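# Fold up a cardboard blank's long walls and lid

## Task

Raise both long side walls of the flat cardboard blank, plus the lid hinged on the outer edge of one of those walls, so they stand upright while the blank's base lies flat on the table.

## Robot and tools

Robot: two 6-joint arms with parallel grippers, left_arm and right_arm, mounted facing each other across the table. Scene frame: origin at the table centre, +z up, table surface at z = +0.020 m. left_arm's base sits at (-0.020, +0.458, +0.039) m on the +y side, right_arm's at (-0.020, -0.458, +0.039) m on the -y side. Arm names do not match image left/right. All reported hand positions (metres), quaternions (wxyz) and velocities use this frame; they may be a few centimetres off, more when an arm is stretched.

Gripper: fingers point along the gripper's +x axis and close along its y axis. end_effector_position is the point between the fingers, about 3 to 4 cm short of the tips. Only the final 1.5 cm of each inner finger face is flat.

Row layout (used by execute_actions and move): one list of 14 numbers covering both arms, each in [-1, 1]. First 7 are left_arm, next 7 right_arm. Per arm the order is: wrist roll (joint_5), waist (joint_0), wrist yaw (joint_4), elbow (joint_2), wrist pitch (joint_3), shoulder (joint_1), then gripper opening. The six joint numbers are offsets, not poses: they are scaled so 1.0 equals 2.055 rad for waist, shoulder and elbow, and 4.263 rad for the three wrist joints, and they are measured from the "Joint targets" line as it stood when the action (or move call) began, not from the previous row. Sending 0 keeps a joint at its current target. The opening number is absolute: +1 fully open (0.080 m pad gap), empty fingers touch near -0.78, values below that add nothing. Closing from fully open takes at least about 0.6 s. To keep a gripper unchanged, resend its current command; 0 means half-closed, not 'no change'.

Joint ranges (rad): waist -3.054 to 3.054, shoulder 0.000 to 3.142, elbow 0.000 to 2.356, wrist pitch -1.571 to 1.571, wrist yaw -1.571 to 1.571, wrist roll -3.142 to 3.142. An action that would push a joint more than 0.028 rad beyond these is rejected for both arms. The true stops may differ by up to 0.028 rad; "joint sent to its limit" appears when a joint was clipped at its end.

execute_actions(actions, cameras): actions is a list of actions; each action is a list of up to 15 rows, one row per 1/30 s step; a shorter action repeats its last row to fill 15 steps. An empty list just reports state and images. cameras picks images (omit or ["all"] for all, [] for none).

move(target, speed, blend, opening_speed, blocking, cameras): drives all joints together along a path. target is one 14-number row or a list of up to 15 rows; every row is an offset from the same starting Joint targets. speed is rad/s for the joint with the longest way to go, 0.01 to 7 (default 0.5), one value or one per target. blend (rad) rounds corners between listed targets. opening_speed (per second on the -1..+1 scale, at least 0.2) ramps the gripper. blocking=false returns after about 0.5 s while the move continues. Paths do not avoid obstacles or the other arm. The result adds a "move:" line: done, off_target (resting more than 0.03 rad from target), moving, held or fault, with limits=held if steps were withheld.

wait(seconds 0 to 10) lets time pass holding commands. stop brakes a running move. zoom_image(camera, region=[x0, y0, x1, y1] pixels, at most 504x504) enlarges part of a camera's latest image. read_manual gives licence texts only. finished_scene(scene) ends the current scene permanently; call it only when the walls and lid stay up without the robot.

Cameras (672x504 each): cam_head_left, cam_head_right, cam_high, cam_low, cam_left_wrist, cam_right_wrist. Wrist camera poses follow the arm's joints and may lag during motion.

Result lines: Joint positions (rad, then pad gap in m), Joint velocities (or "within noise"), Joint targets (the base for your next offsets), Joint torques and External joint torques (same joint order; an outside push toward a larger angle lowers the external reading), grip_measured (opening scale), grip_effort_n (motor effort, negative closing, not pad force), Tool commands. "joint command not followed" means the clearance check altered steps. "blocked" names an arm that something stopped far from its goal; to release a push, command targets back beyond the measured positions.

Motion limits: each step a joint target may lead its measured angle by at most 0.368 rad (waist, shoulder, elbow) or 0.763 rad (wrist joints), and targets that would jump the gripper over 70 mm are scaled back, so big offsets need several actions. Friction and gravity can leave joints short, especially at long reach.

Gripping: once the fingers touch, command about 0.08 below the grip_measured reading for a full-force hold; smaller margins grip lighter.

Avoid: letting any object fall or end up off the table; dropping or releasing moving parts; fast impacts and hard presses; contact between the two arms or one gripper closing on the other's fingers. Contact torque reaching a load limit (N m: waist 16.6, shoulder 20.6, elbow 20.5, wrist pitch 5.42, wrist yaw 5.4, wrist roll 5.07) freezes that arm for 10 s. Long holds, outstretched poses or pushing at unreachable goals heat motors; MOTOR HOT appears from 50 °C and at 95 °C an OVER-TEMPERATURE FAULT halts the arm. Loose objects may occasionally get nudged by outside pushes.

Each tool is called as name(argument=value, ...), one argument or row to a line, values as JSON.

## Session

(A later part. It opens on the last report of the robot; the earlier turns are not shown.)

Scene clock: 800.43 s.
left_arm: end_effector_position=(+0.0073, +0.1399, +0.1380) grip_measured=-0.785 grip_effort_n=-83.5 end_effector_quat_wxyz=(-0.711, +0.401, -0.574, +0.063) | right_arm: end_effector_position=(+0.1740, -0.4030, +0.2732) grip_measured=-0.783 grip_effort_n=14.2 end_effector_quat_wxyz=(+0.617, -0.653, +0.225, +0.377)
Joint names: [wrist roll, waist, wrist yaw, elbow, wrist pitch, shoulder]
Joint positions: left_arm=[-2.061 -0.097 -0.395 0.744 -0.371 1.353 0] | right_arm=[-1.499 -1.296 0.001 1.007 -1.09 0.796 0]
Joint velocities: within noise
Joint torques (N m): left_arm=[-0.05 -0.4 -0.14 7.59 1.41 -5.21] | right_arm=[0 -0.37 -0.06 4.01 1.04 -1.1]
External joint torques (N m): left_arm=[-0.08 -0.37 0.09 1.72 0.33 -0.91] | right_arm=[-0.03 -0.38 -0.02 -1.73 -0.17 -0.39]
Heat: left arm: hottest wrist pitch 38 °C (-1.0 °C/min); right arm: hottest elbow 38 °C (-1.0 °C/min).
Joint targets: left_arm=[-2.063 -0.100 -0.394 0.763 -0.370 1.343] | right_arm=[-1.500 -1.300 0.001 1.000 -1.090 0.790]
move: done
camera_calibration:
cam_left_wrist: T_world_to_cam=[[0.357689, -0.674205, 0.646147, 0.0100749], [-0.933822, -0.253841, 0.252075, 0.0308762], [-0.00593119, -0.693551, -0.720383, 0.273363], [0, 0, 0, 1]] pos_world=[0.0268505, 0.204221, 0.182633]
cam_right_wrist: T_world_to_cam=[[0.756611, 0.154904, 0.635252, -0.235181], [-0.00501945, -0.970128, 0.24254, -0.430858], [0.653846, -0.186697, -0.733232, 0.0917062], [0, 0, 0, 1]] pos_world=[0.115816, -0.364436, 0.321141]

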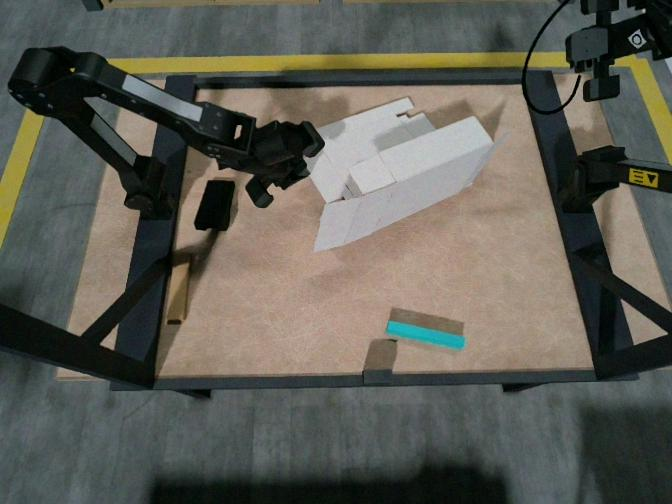

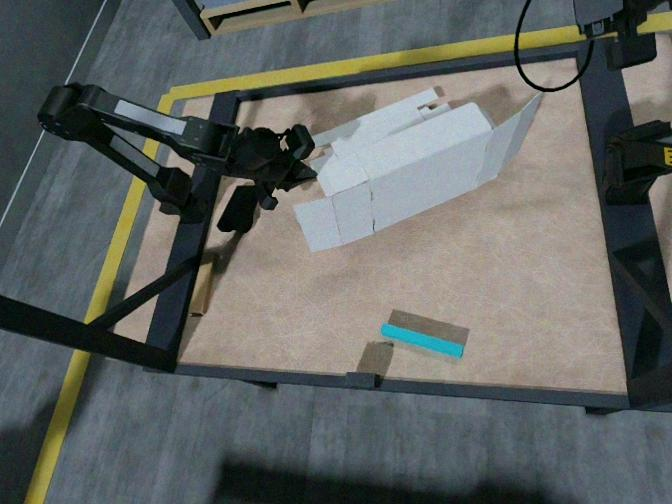

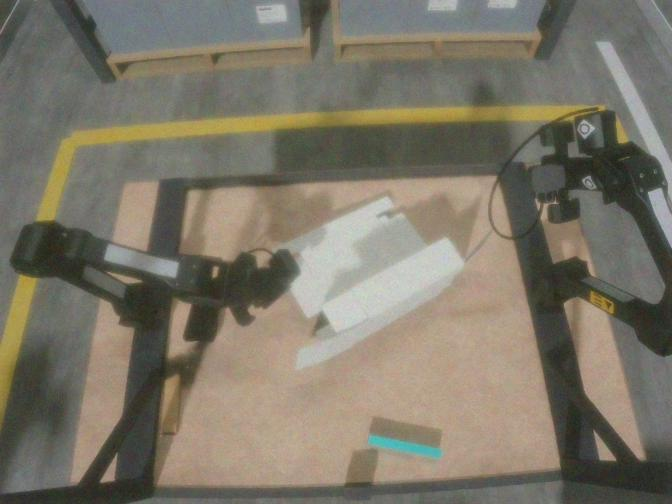

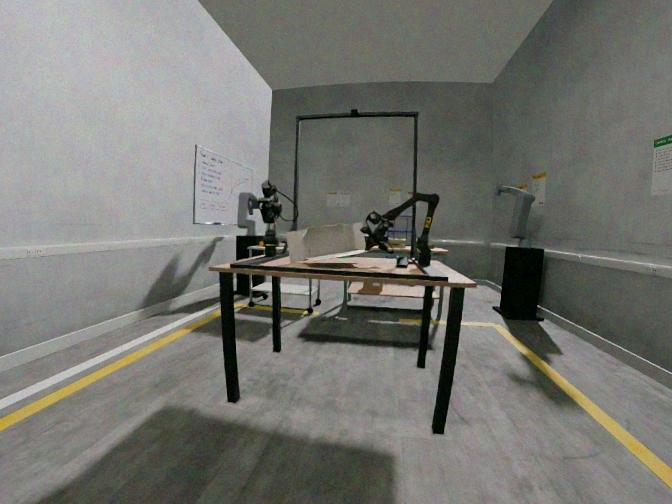

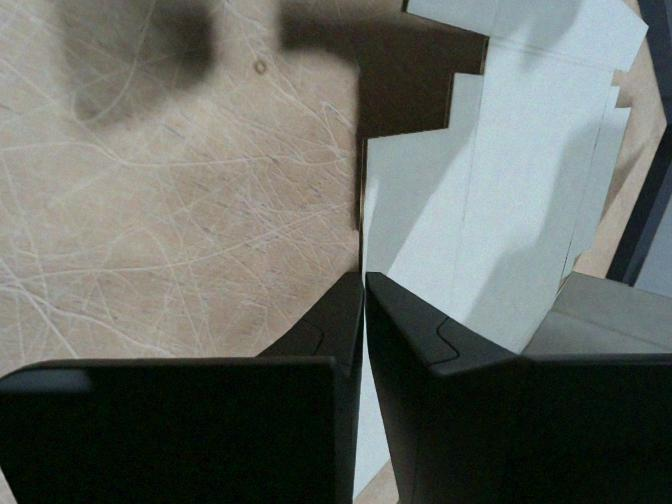

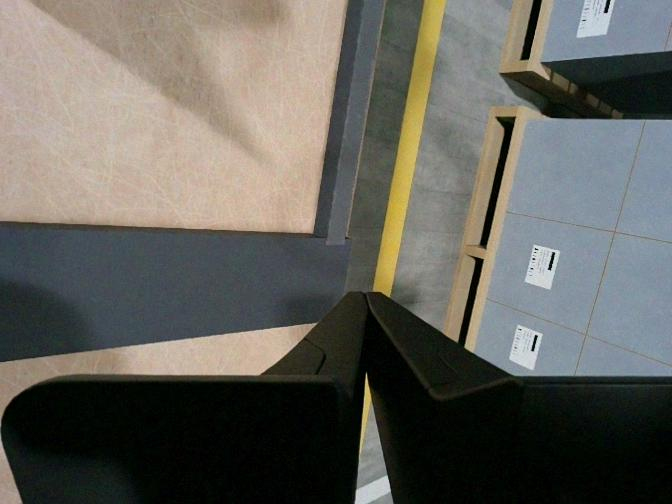

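move(
  target=[0,0.0273,0,-0.0908,0.0684,0.0511,-1,0,0,0,0,0,0,-0.78],
  speed=0.2,
)

zoom_image(
  camera="cam_head_right",
  region=[260, 60, 560, 290],
)

zoom_image(
  camera="cam_head_left",
  region=[260, 70, 530, 270],
)

Scene clock: 812.50 s.
left_arm: end_effector_position=(+0.0231, +0.1419, +0.0905) grip_measured=-0.785 grip_effort_n=-83.5 end_effector_quat_wxyz=(-0.705, +0.428, -0.564, +0.055) | right_arm: end_effector_position=(+0.1740, -0.4030, +0.2732) grip_measured=-0.783 grip_effort_n=14.2 end_effector_quat_wxyz=(+0.617, -0.653, +0.225, +0.377)
Joint names: [wrist roll, waist, wrist yaw, elbow, wrist pitch, shoulder]
Joint positions: left_arm=[-2.061 -0.047 -0.395 0.584 -0.083 1.445 0] | right_arm=[-1.499 -1.296 0.001 1.007 -1.09 0.796 0]
Joint velocities: within noise
Joint torques (N m): left_arm=[-0.05 0.26 -0.17 4.55 1.71 -3.82] | right_arm=[-0.01 -0.38 -0.05 4.02 1.04 -1.14]
External joint torques (N m): left_arm=[-0.09 0.26 0.06 -0.81 0.58 0.61] | right_arm=[-0.04 -0.39 -0.01 -1.68 -0.16 -0.45]
Heat: left arm: hottest wrist pitch 38 °C (-2.0 °C/min); right arm: hottest elbow 37 °C (-2.0 °C/min).
Joint targets: left_arm=[-2.063 -0.044 -0.394 0.576 -0.078 1.448] | right_arm=[-1.500 -1.300 0.001 1.000 -1.090 0.790]
move: done
camera_calibration:
cam_left_wrist: T_world_to_cam=[[0.392086, -0.63194, 0.668521, 0.0275707], [-0.919518, -0.290937, 0.264278, 0.0619638], [0.0274895, -0.718337, -0.695152, 0.241038], [0, 0, 0, 1]] pos_world=[0.0395408, 0.208597, 0.132751]
cam_right_wrist: T_world_to_cam=[[0.756611, 0.154904, 0.635252, -0.235181], [-0.00501945, -0.970128, 0.24254, -0.430858], [0.653846, -0.186697, -0.733232, 0.0917062], [0, 0, 0, 1]] pos_world=[0.115816, -0.364436, 0.321141]

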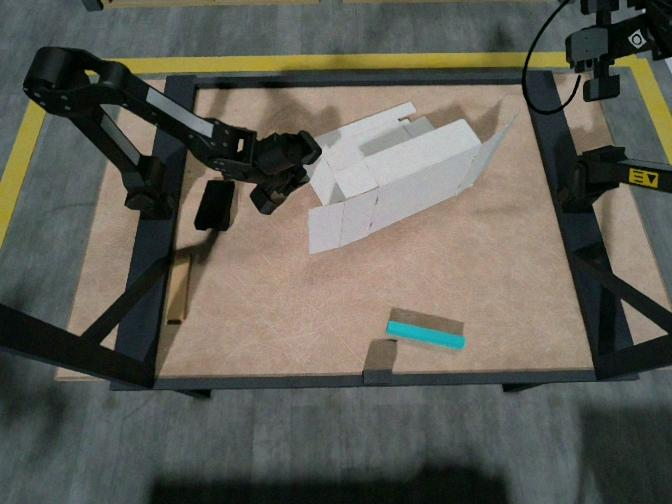

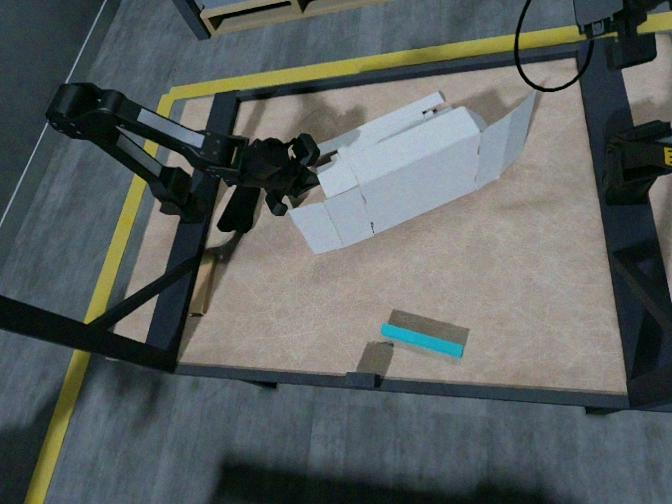

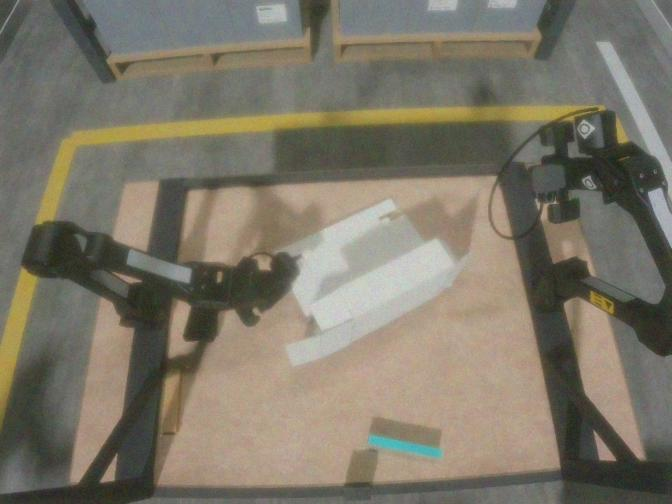

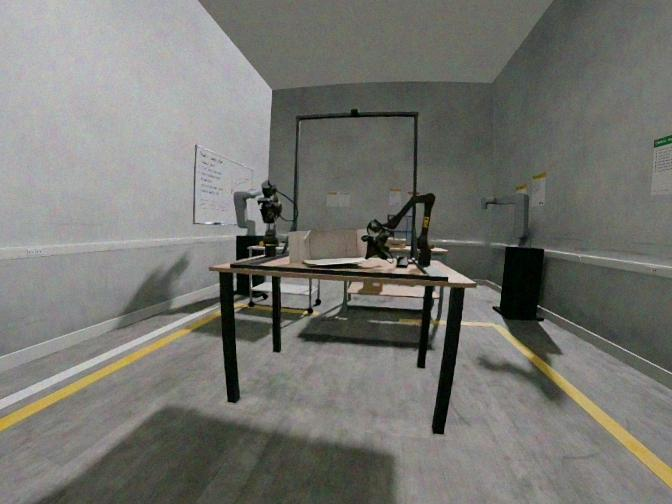

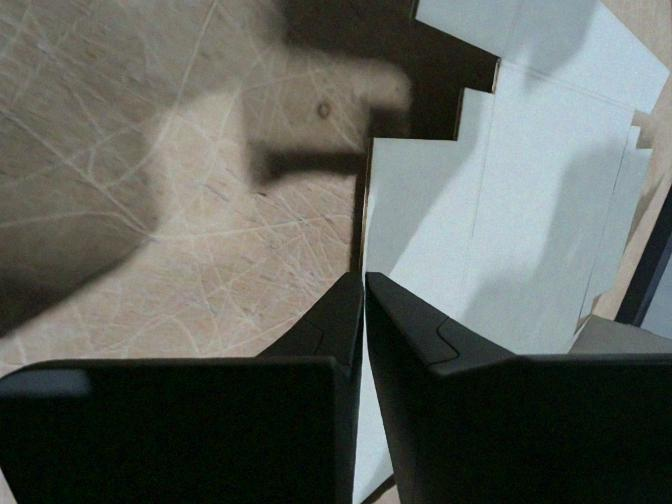

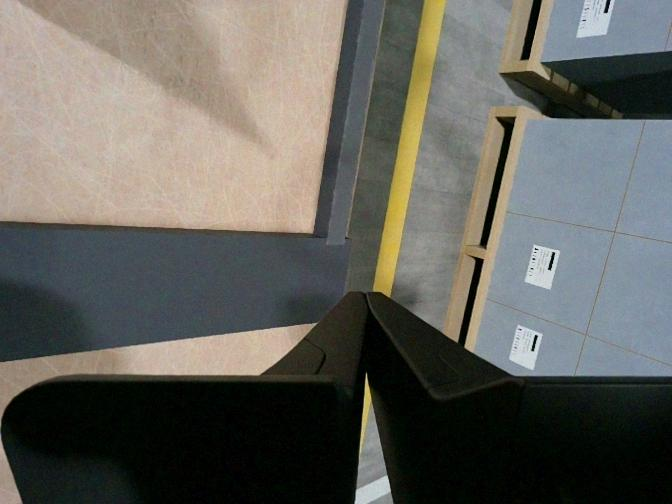

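Scaled by 1.680 from the camera's 672x504 image, which has a finer 960x720 frame.

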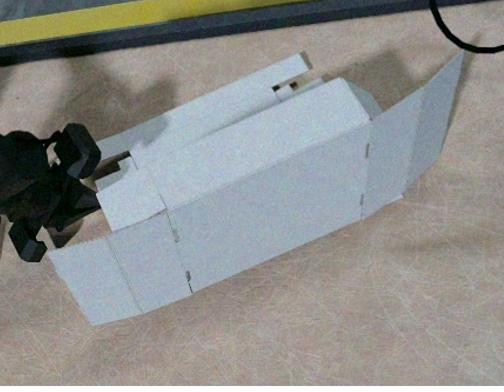

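Scaled by 1.867 from the camera's 672x504 image, which has a finer 960x720 frame.

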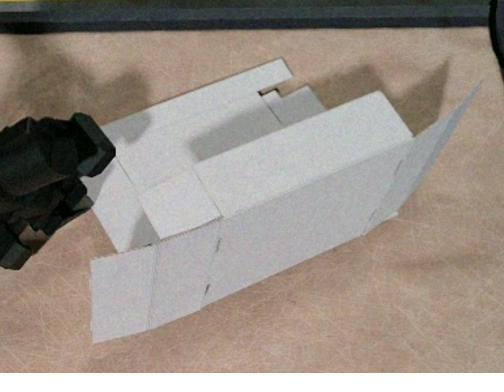

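move(
  target=[
    [0,0,0,0,0,0,-1,0.7366,0,0,0.2441,0.0119,0.4245,-0.78],
    [0,0,0,0,0,0,-1,0.7366,0.525,0,0.2441,0.0119,0.4245,-0.78],
    [0,-0.0317,0,0.0713,-0.0517,-0.036,-1,0.7366,0.6593,0,0.1382,0.0108,0.3163,-0.78],
  ],
  speed=[1.5,0.8,0.15],
)

zoom_image(
  camera="cam_head_left",
  region=[230, 50, 500, 270],
)

zoom_image(
  camera="cam_low",
  region=[240, 190, 450, 290],
)

Scene clock: 842.00 s.
left_arm: end_effector_position=(+0.0039, +0.1379, +0.1244) grip_measured=-0.785 grip_effort_n=-83.5 end_effector_quat_wxyz=(-0.710, +0.400, -0.576, +0.067) | right_arm: end_effector_position=(-0.0365, -0.1395, +0.2201) grip_measured=-0.783 grip_effort_n=13.7 end_effector_quat_wxyz=(+0.688, +0.132, +0.703, +0.122)
Joint names: [wrist roll, waist, wrist yaw, elbow, wrist pitch, shoulder]
Joint positions: left_arm=[-2.061 -0.107 -0.395 0.706 -0.298 1.383 0] | right_arm=[1.637 0.052 0 1.291 -1.045 1.455 0]
Joint velocities: within noise
Joint torques (N m): left_arm=[-0.1 -0.2 -0.13 7.04 1.4 -4.93] | right_arm=[0.1 0.16 0.08 4.02 0.69 -5.97]
External joint torques (N m): left_arm=[-0.13 -0.21 0.1 1.31 0.32 -0.57] | right_arm=[0.12 0.16 0.03 -1.83 -0.11 -0.94]
Heat: left arm: hottest wrist pitch 38 °C (+0.0 °C/min); right arm: hottest elbow 37 °C (-2.0 °C/min).
Joint targets: left_arm=[-2.063 -0.109 -0.394 0.723 -0.299 1.373] | right_arm=[1.640 0.055 0.001 1.284 -1.044 1.440]
move: done
camera_calibration:
cam_left_wrist: T_world_to_cam=[[0.351686, -0.674707, 0.648913, 0.0184326], [-0.936021, -0.243478, 0.254131, 0.0288754], [-0.0134682, -0.696771, -0.717167, 0.262174], [0, 0, 0, 1]] pos_world=[0.0240765, 0.202142, 0.168723]
cam_right_wrist: T_world_to_cam=[[-0.00141955, -0.934408, -0.356201, -0.0444656], [-0.927484, -0.131939, 0.349808, -0.103676], [-0.37386, 0.330867, -0.866461, 0.303644], [0, 0, 0, 1]] pos_world=[0.0172996, -0.155694, 0.283524]

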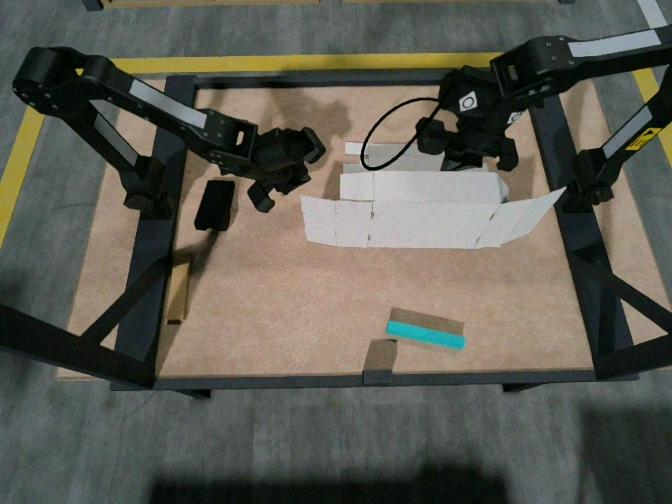

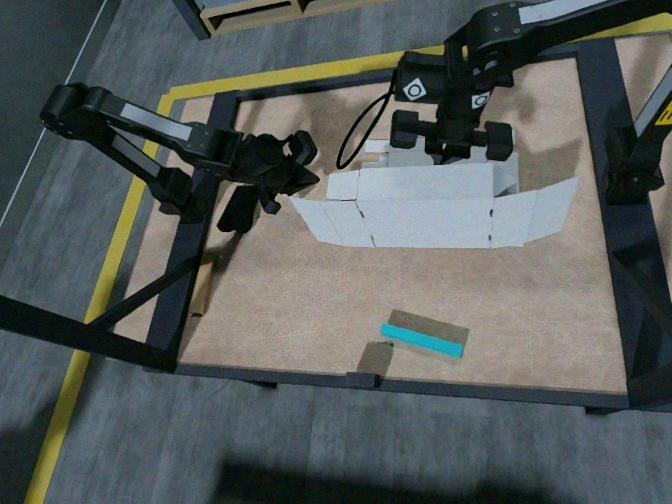

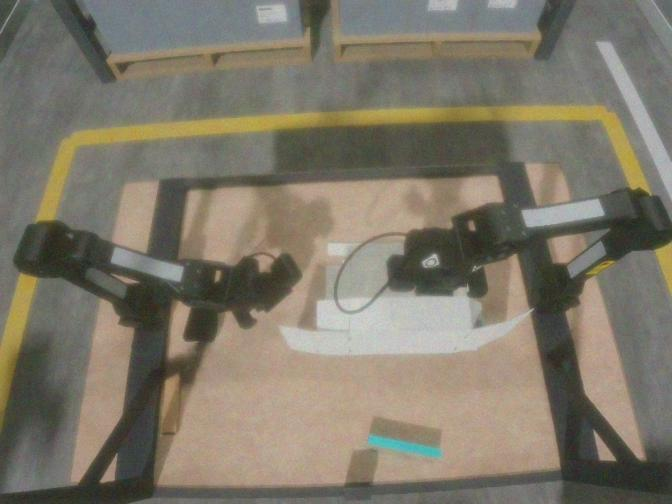

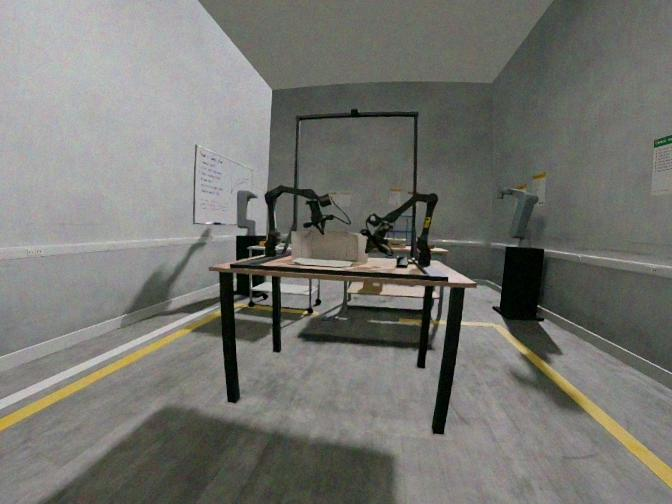

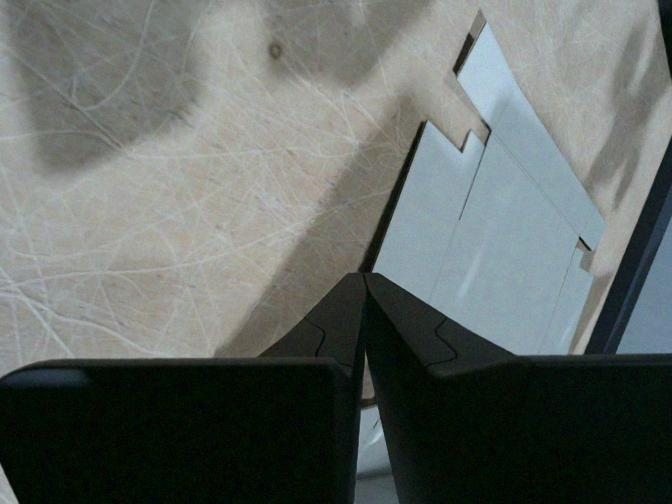

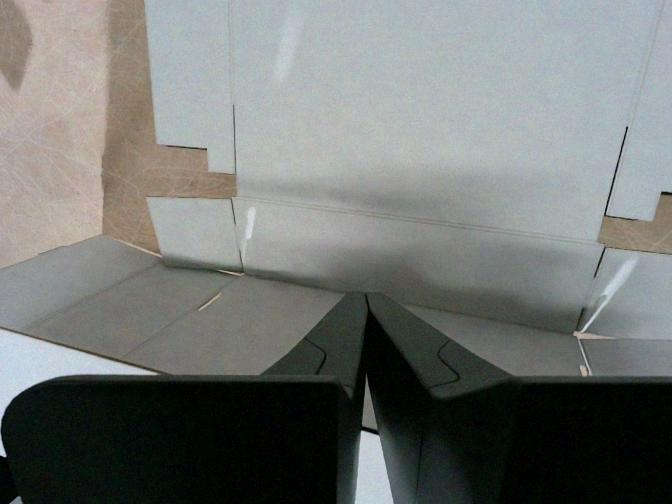

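Scaled by 1.867 from the camera's 672x504 image, which has a finer 960x720 frame.

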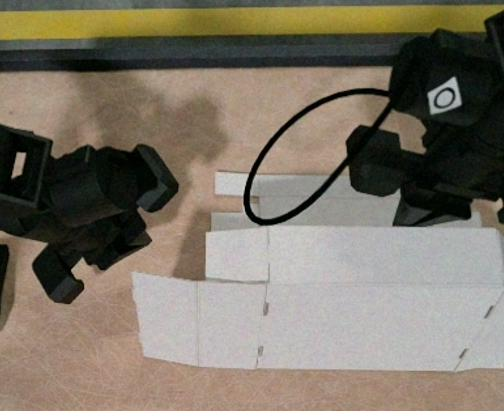

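Scaled by 2.400 from the camera's 672x504 image, which has a finer 960x720 frame.

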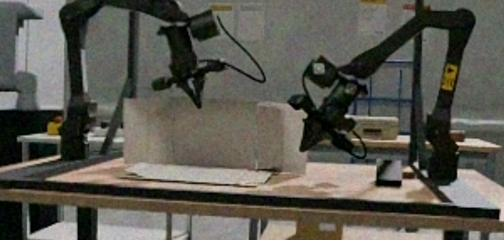

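move(
  target=[
    [0,0,0,0,-0.095,-0.2,-0.78,0,0,0,0.1926,-0.0753,0.0365,-0.78],
    [0,0,0,0,-0.095,-0.2,-0.78,0,0.1029,0,0.2762,-0.0765,0.1176,-0.78],
  ],
  speed=0.4,
  cameras=["cam_right_wrist","cam_head_left","cam_head_right"],
)

Scene clock: 872.77 s.
left_arm: end_effector_position=(+0.0119, +0.2125, +0.1845) grip_measured=-0.783 grip_effort_n=12.3 end_effector_quat_wxyz=(-0.708, +0.403, -0.576, +0.070) | right_arm: end_effector_position=(-0.1139, -0.1132, +0.3003) grip_measured=-0.783 grip_effort_n=13.7 end_effector_quat_wxyz=(+0.671, +0.057, +0.713, +0.196)
Joint names: [wrist roll, waist, wrist yaw, elbow, wrist pitch, shoulder]
Joint positions: left_arm=[-2.061 -0.107 -0.395 0.706 -0.704 0.969 0] | right_arm=[1.637 0.266 0 1.837 -1.37 1.674 0]
Joint velocities: within noise
Joint torques (N m): left_arm=[-0.05 -0.34 -0.18 7.54 1.36 -2.97] | right_arm=[0.1 -0.08 0.08 5.92 0.66 -4.72]
External joint torques (N m): left_arm=[-0.09 -0.35 0.06 1.32 0.27 -0.86] | right_arm=[0.11 -0.03 0.03 0.49 -0.15 1.44]
Heat: left arm: hottest wrist pitch 39 °C (+1.0 °C/min); right arm: hottest elbow 35 °C (-2.0 °C/min).
Joint targets: left_arm=[-2.063 -0.109 -0.394 0.723 -0.704 0.963] | right_arm=[1.640 0.266 0.001 1.852 -1.370 1.682]
move: done
camera_calibration:
cam_right_wrist: T_world_to_cam=[[0.197309, -0.912798, -0.357588, 0.0341795], [-0.878056, -0.326766, 0.349629, -0.21641], [-0.435988, 0.244997, -0.865962, 0.318533], [0, 0, 0, 1]] pos_world=[-0.057887, -0.117556, 0.363723]
Images, in order (width x height): cam_head_left 672x504, cam_head_right 672x504, cam_right_wrist 672x504.

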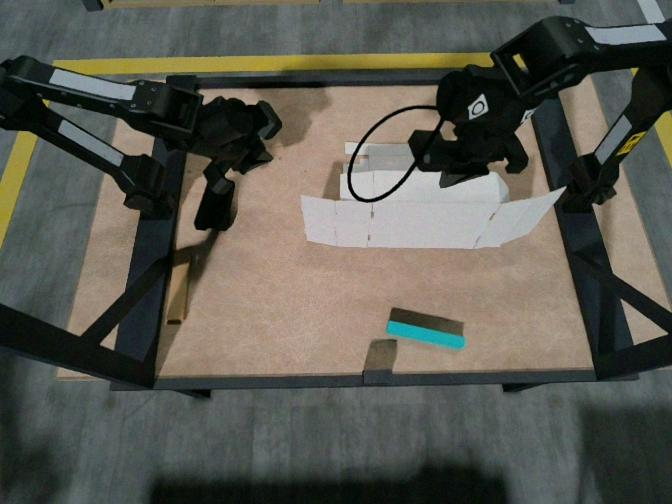

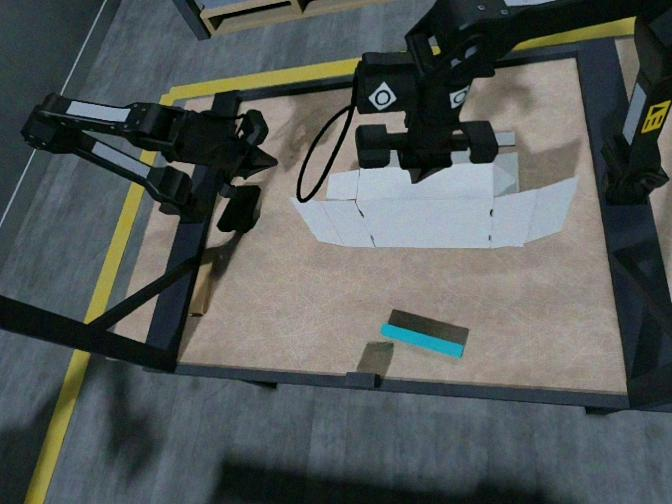

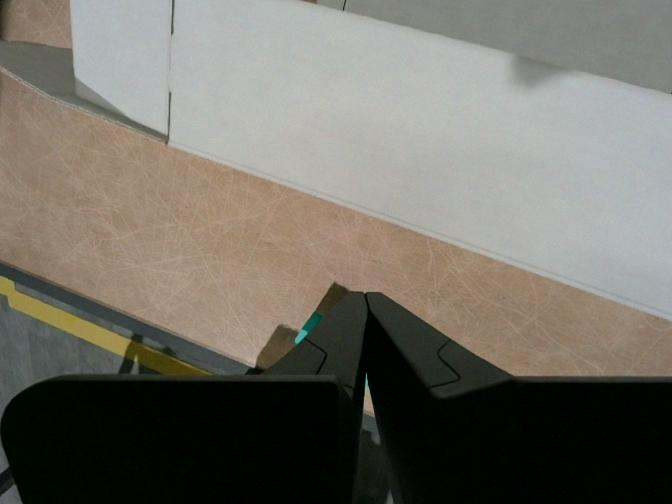

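move(
  target=[
    [0,0,0,0,0,0,-0.78,0,-0.0241,0,0,0,0,-0.78],
    [0,0,0,0,0,0,-0.78,0,-0.0241,0,-0.1522,0.0577,-0.0325,-0.78],
  ],
  speed=0.2,
  cameras=["cam_right_wrist","cam_head_left","cam_low"],
)

Scene clock: 880.67 s.
left_arm: end_effector_position=(+0.0119, +0.2125, +0.1845) grip_measured=-0.783 grip_effort_n=12.3 end_effector_quat_wxyz=(-0.708, +0.403, -0.576, +0.070) | right_arm: end_effector_position=(-0.0979, -0.1040, +0.2443) grip_measured=-0.783 grip_effort_n=14.2 end_effector_quat_wxyz=(+0.675, +0.076, +0.711, +0.181)
Joint names: [wrist roll, waist, wrist yaw, elbow, wrist pitch, shoulder]
Joint positions: left_arm=[-2.061 -0.107 -0.395 0.706 -0.704 0.969 0] | right_arm=[1.637 0.217 0 1.551 -1.127 1.625 0]
Joint velocities: within noise
Joint torques (N m): left_arm=[-0.04 -0.36 -0.14 7.77 1.4 -2.72] | right_arm=[0.09 -0.17 0.07 3.51 0.85 -6.52]
External joint torques (N m): left_arm=[-0.07 -0.38 0.09 1.51 0.3 -0.59] | right_arm=[0.11 -0.21 0.03 -2.29 0.03 -0.35]
Heat: left arm: hottest wrist pitch 39 °C (+1.0 °C/min); right arm: hottest elbow 36 °C (-1.0 °C/min).
Joint targets: left_arm=[-2.063 -0.109 -0.394 0.723 -0.704 0.963] | right_arm=[1.640 0.217 0.001 1.539 -1.124 1.615]
move: done
camera_calibration:
cam_right_wrist: T_world_to_cam=[[0.151734, -0.919396, -0.362889, 0.0155044], [-0.892618, -0.285139, 0.349183, -0.176795], [-0.424511, 0.270939, -0.863934, 0.278099], [0, 0, 0, 1]] pos_world=[-0.0421072, -0.111504, 0.307619]
Images, in order (width x height): cam_head_left 672x504, cam_low 672x504, cam_right_wrist 672x504.

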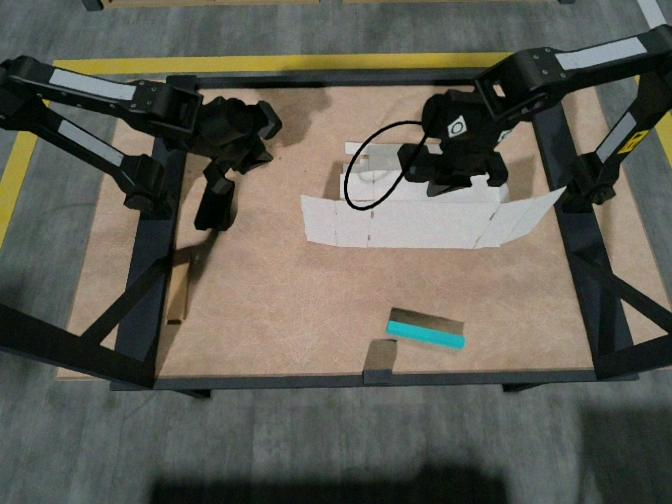

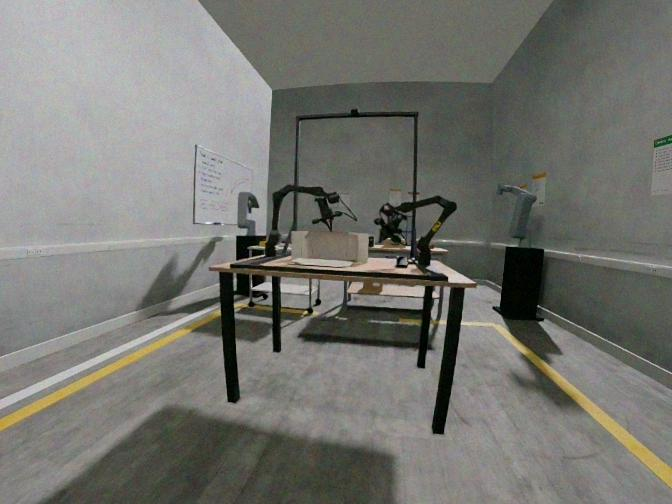

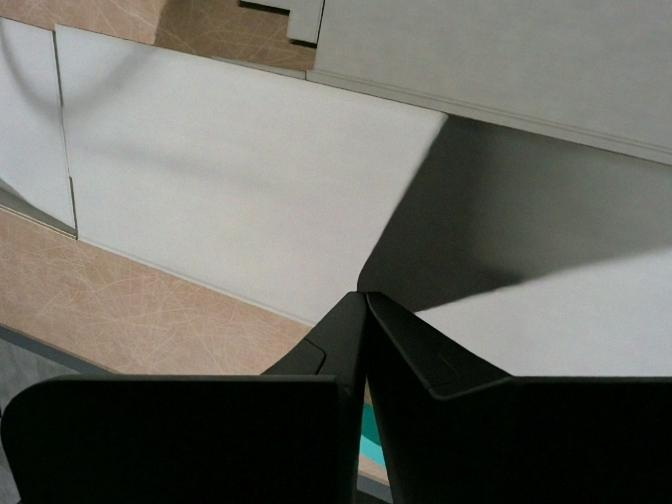

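move(
  target=[
    [0,0,0,0,0,0,-0.78,0,0,0,-0.0263,0.0099,-0.0056,-0.78],
    [0,0,0,0,0,0,-0.78,0,0.0647,0,0,0.0132,0.0273,-0.78],
  ],
  speed=0.12,
  cameras=["cam_right_wrist","cam_head_left","cam_low"],
)

zoom_image(
  camera="cam_head_left",
  region=[290, 100, 580, 270],
)

zoom_image(
  camera="cam_low",
  region=[240, 190, 450, 290],
)

Scene clock: 888.53 s.
left_arm: end_effector_position=(+0.0119, +0.2125, +0.1845) grip_measured=-0.783 grip_effort_n=12.3 end_effector_quat_wxyz=(-0.708, +0.403, -0.576, +0.070) | right_arm: end_effector_position=(-0.1495, -0.1040, +0.2403) grip_measured=-0.783 grip_effort_n=13.7 end_effector_quat_wxyz=(+0.655, +0.042, +0.716, +0.238)
Joint names: [wrist roll, waist, wrist yaw, elbow, wrist pitch, shoulder]
Joint positions: left_arm=[-2.061 -0.107 -0.395 0.706 -0.704 0.969 0] | right_arm=[1.637 0.35 -0.002 1.545 -1.061 1.647 0]
Joint velocities: within noise
Joint torques (N m): left_arm=[-0.09 0 -0.19 7.78 1.42 -2.72] | right_arm=[0.1 -0.18 0.16 4.21 0.29 -3.21]
External joint torques (N m): left_arm=[-0.13 -0.01 0.05 1.61 0.35 -0.63] | right_arm=[0.12 -0.18 0.11 -1.71 -0.6 3.22]
Heat: left arm: hottest wrist pitch 39 °C (+1.0 °C/min); right arm: hottest elbow 36 °C (-1.0 °C/min).
Joint targets: left_arm=[-2.063 -0.109 -0.394 0.723 -0.704 0.963] | right_arm=[1.640 0.350 0.001 1.539 -1.068 1.671]
move: done
camera_calibration:
cam_right_wrist: T_world_to_cam=[[0.267454, -0.877529, -0.398009, 0.0519498], [-0.841292, -0.414045, 0.347554, -0.226745], [-0.469783, 0.241887, -0.848996, 0.239352], [0, 0, 0, 1]] pos_world=[-0.0922099, -0.106192, 0.302692]
Images, in order (width x height): cam_head_left 672x504, cam_low 672x504, cam_right_wrist 672x504.

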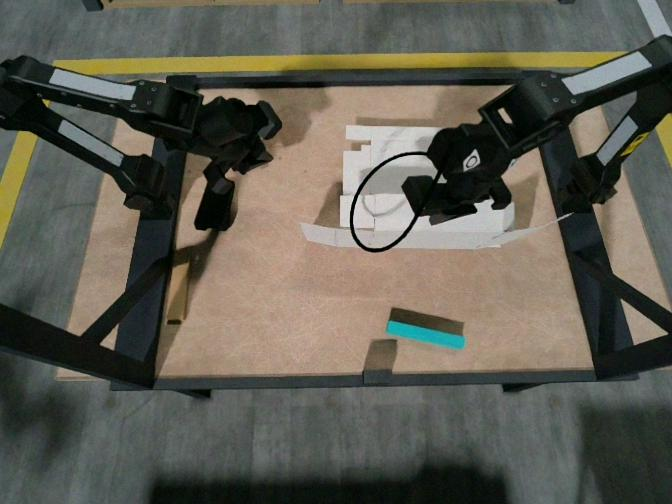

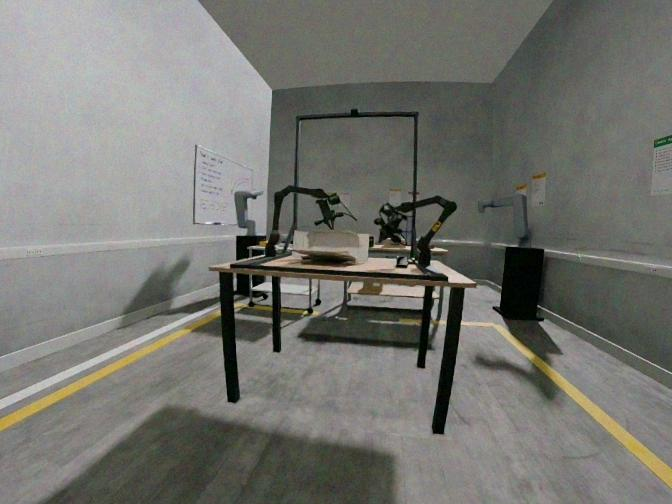

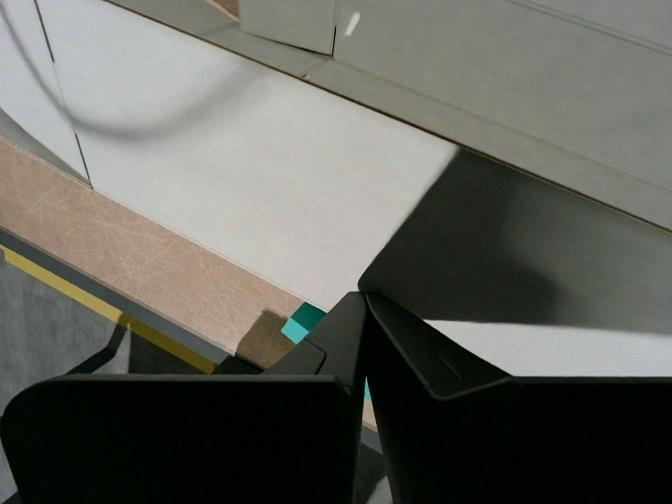

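Scaled by 1.738 from the camera's 672x504 image, which has a finer 960x720 frame.

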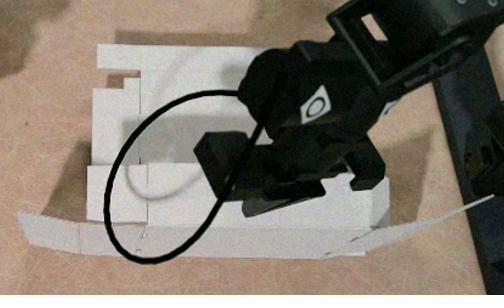

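Scaled by 2.400 from the camera's 672x504 image, which has a finer 960x720 frame.

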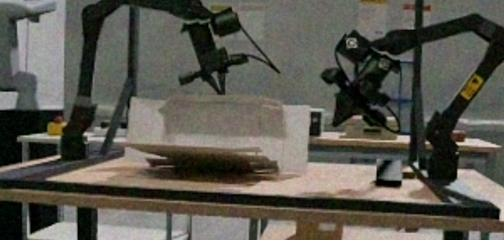

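move(
  target=[
    [0,0,0,0,0,0,-0.78,0,0.0535,0,0.0031,0.016,0.0363,-0.78],
  ],
  speed=0.1,
  cameras=["cam_right_wrist","cam_head_left","cam_low"],
)

zoom_image(
  camera="cam_low",
  region=[240, 190, 450, 290],
)

Scene clock: 893.63 s.
left_arm: end_effector_position=(+0.0119, +0.2125, +0.1845) grip_measured=-0.783 grip_effort_n=12.3 end_effector_quat_wxyz=(-0.708, +0.403, -0.576, +0.070) | right_arm: end_effector_position=(-0.1954, -0.1018, +0.2138) grip_measured=-0.783 grip_effort_n=13.7 end_effector_quat_wxyz=(+0.646, -0.006, +0.716, +0.264)
Joint names: [wrist roll, waist, wrist yaw, elbow, wrist pitch, shoulder]
Joint positions: left_arm=[-2.061 -0.107 -0.395 0.706 -0.704 0.969 0] | right_arm=[1.637 0.458 -0.001 1.55 -1.003 1.737 0]
Joint velocities: within noise
Joint torques (N m): left_arm=[-0.03 -0.16 -0.17 7.72 1.39 -2.75] | right_arm=[0.09 0.11 0.11 4.36 0.88 -5.35]
External joint torques (N m): left_arm=[-0.06 -0.14 0.06 1.54 0.32 -0.67] | right_arm=[0.11 0.07 0.07 -1.52 0.04 1.7]
Heat: left arm: hottest wrist pitch 39 °C (+1.0 °C/min); right arm: hottest elbow 36 °C (-1.0 °C/min).
Joint targets: left_arm=[-2.063 -0.109 -0.394 0.723 -0.704 0.963] | right_arm=[1.640 0.460 0.001 1.546 -1.000 1.746]
move: done
camera_calibration:
cam_right_wrist: T_world_to_cam=[[0.364431, -0.853206, -0.373134, 0.0716515], [-0.796759, -0.493095, 0.349333, -0.255], [-0.482043, 0.16999, -0.859499, 0.187313], [0, 0, 0, 1]] pos_world=[-0.138992, -0.0964471, 0.276811]
Images, in order (width x height): cam_head_left 672x504, cam_low 672x504, cam_right_wrist 672x504.

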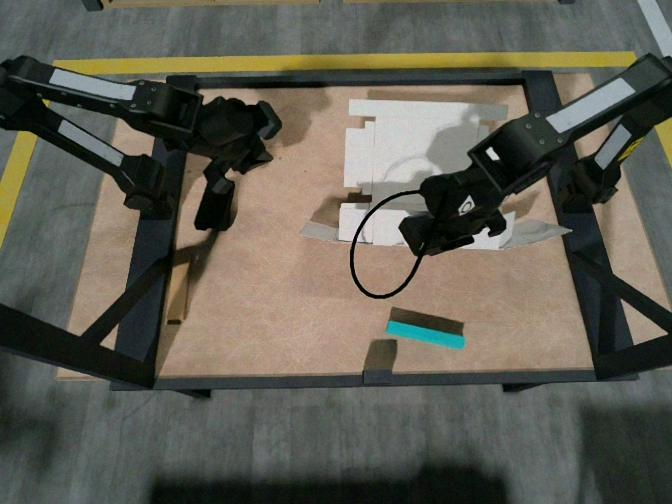

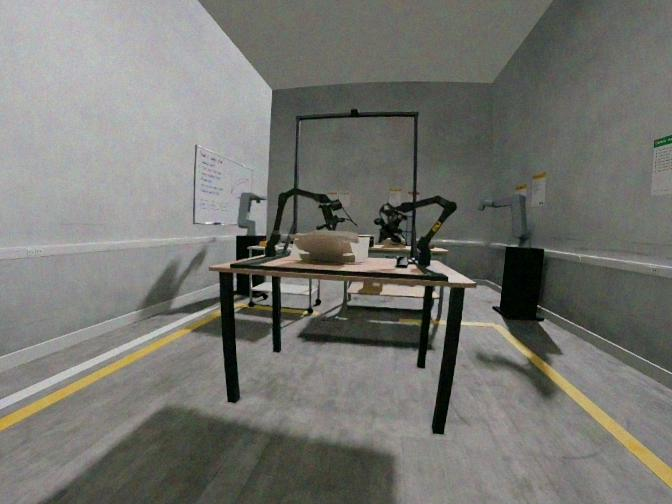

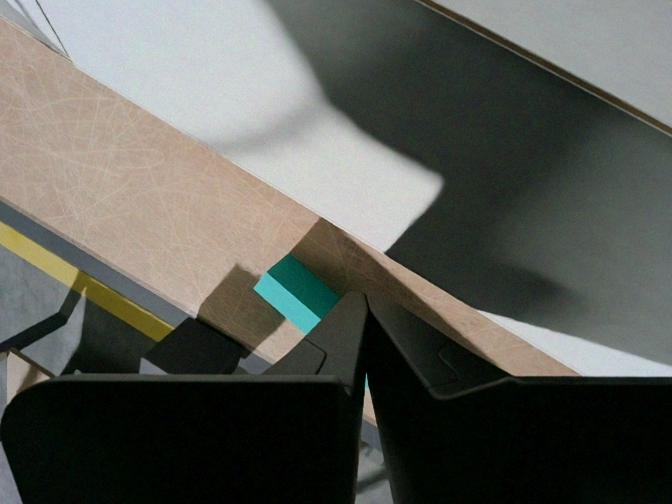

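Scaled by 2.400 from the camera's 672x504 image, which has a finer 960x720 frame.

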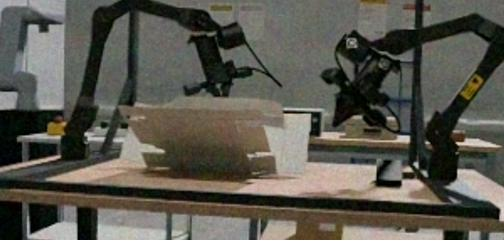

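move(
  target=[
    [0,0,0,0,0,0,-0.78,0,0.02,0,0,0,0,-0.78],
  ],
  speed=0.1,
  cameras=["cam_right_wrist","cam_head_left","cam_low"],
)

zoom_image(
  camera="cam_low",
  region=[240, 190, 450, 290],
)

Scene clock: 900.17 s.
left_arm: end_effector_position=(+0.0119, +0.2125, +0.1845) grip_measured=-0.783 grip_effort_n=12.3 end_effector_quat_wxyz=(-0.708, +0.403, -0.576, +0.070) | right_arm: end_effector_position=(-0.2097, -0.1091, +0.2138) grip_measured=-0.783 grip_effort_n=13.7 end_effector_quat_wxyz=(+0.640, -0.020, +0.716, +0.277)
Joint names: [wrist roll, waist, wrist yaw, elbow, wrist pitch, shoulder]
Joint positions: left_arm=[-2.061 -0.107 -0.395 0.706 -0.704 0.969 0] | right_arm=[1.637 0.498 -0.001 1.55 -1.003 1.737 0]
Joint velocities: within noise
Joint torques (N m): left_arm=[-0.01 -0.18 -0.17 7.72 1.37 -2.61] | right_arm=[0.09 -0.05 0.12 4.37 0.87 -5.32]
External joint torques (N m): left_arm=[-0.05 -0.18 0.06 1.49 0.28 -0.54] | right_arm=[0.11 -0.09 0.08 -1.46 0.05 1.69]
Heat: left arm: hottest wrist pitch 39 °C (+1.0 °C/min); right arm: hottest shoulder 35 °C (+2.0 °C/min).
Joint targets: left_arm=[-2.063 -0.109 -0.394 0.723 -0.704 0.963] | right_arm=[1.640 0.501 0.001 1.546 -1.000 1.746]
move: done
camera_calibration:
cam_right_wrist: T_world_to_cam=[[0.39852, -0.83768, -0.373461, 0.0795453], [-0.776166, -0.524963, 0.349256, -0.269172], [-0.488618, 0.150682, -0.859388, 0.178143], [0, 0, 0, 1]] pos_world=[-0.153579, -0.101515, 0.276811]
Images, in order (width x height): cam_head_left 672x504, cam_low 672x504, cam_right_wrist 672x504.

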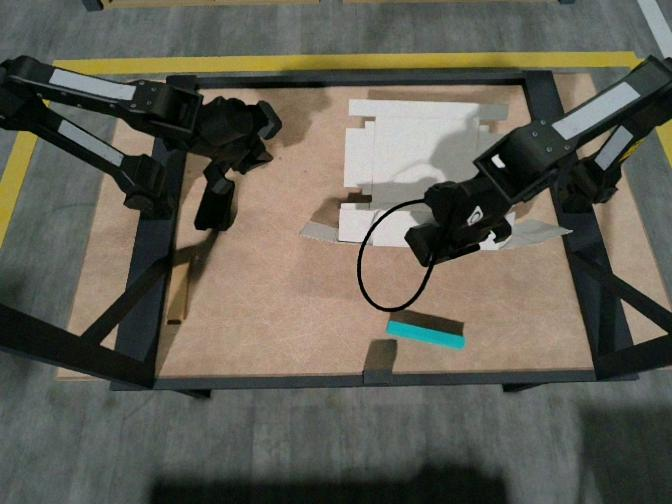

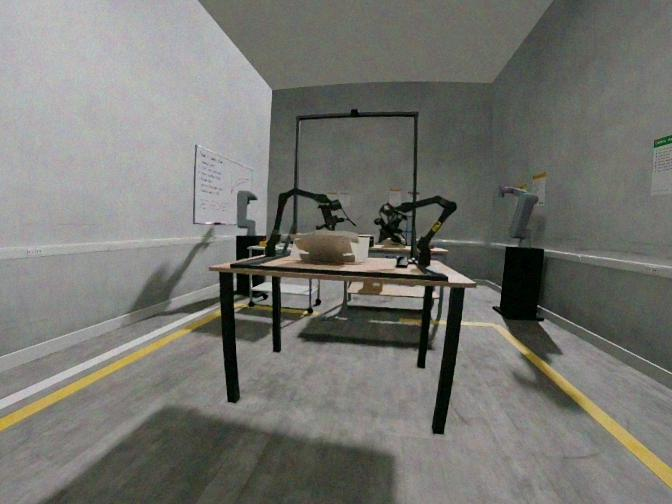

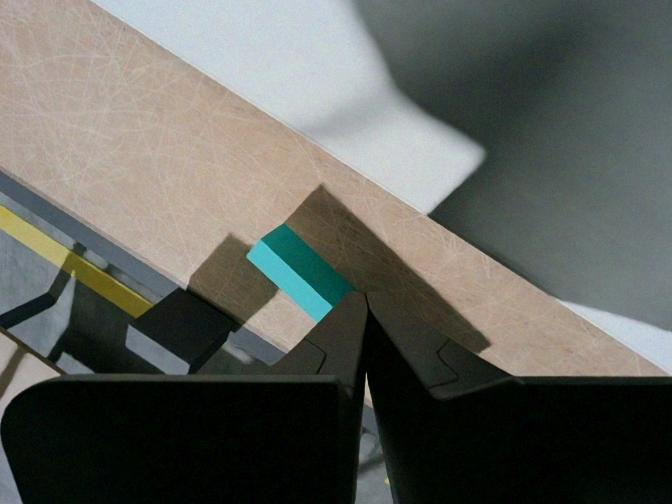

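Scaled by 2.400 from the camera's 672x504 image, which has a finer 960x720 frame.

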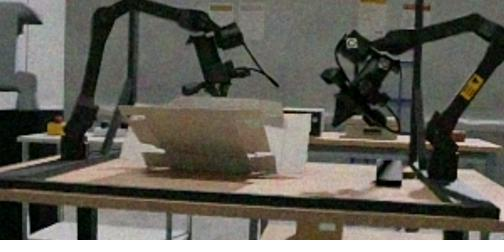

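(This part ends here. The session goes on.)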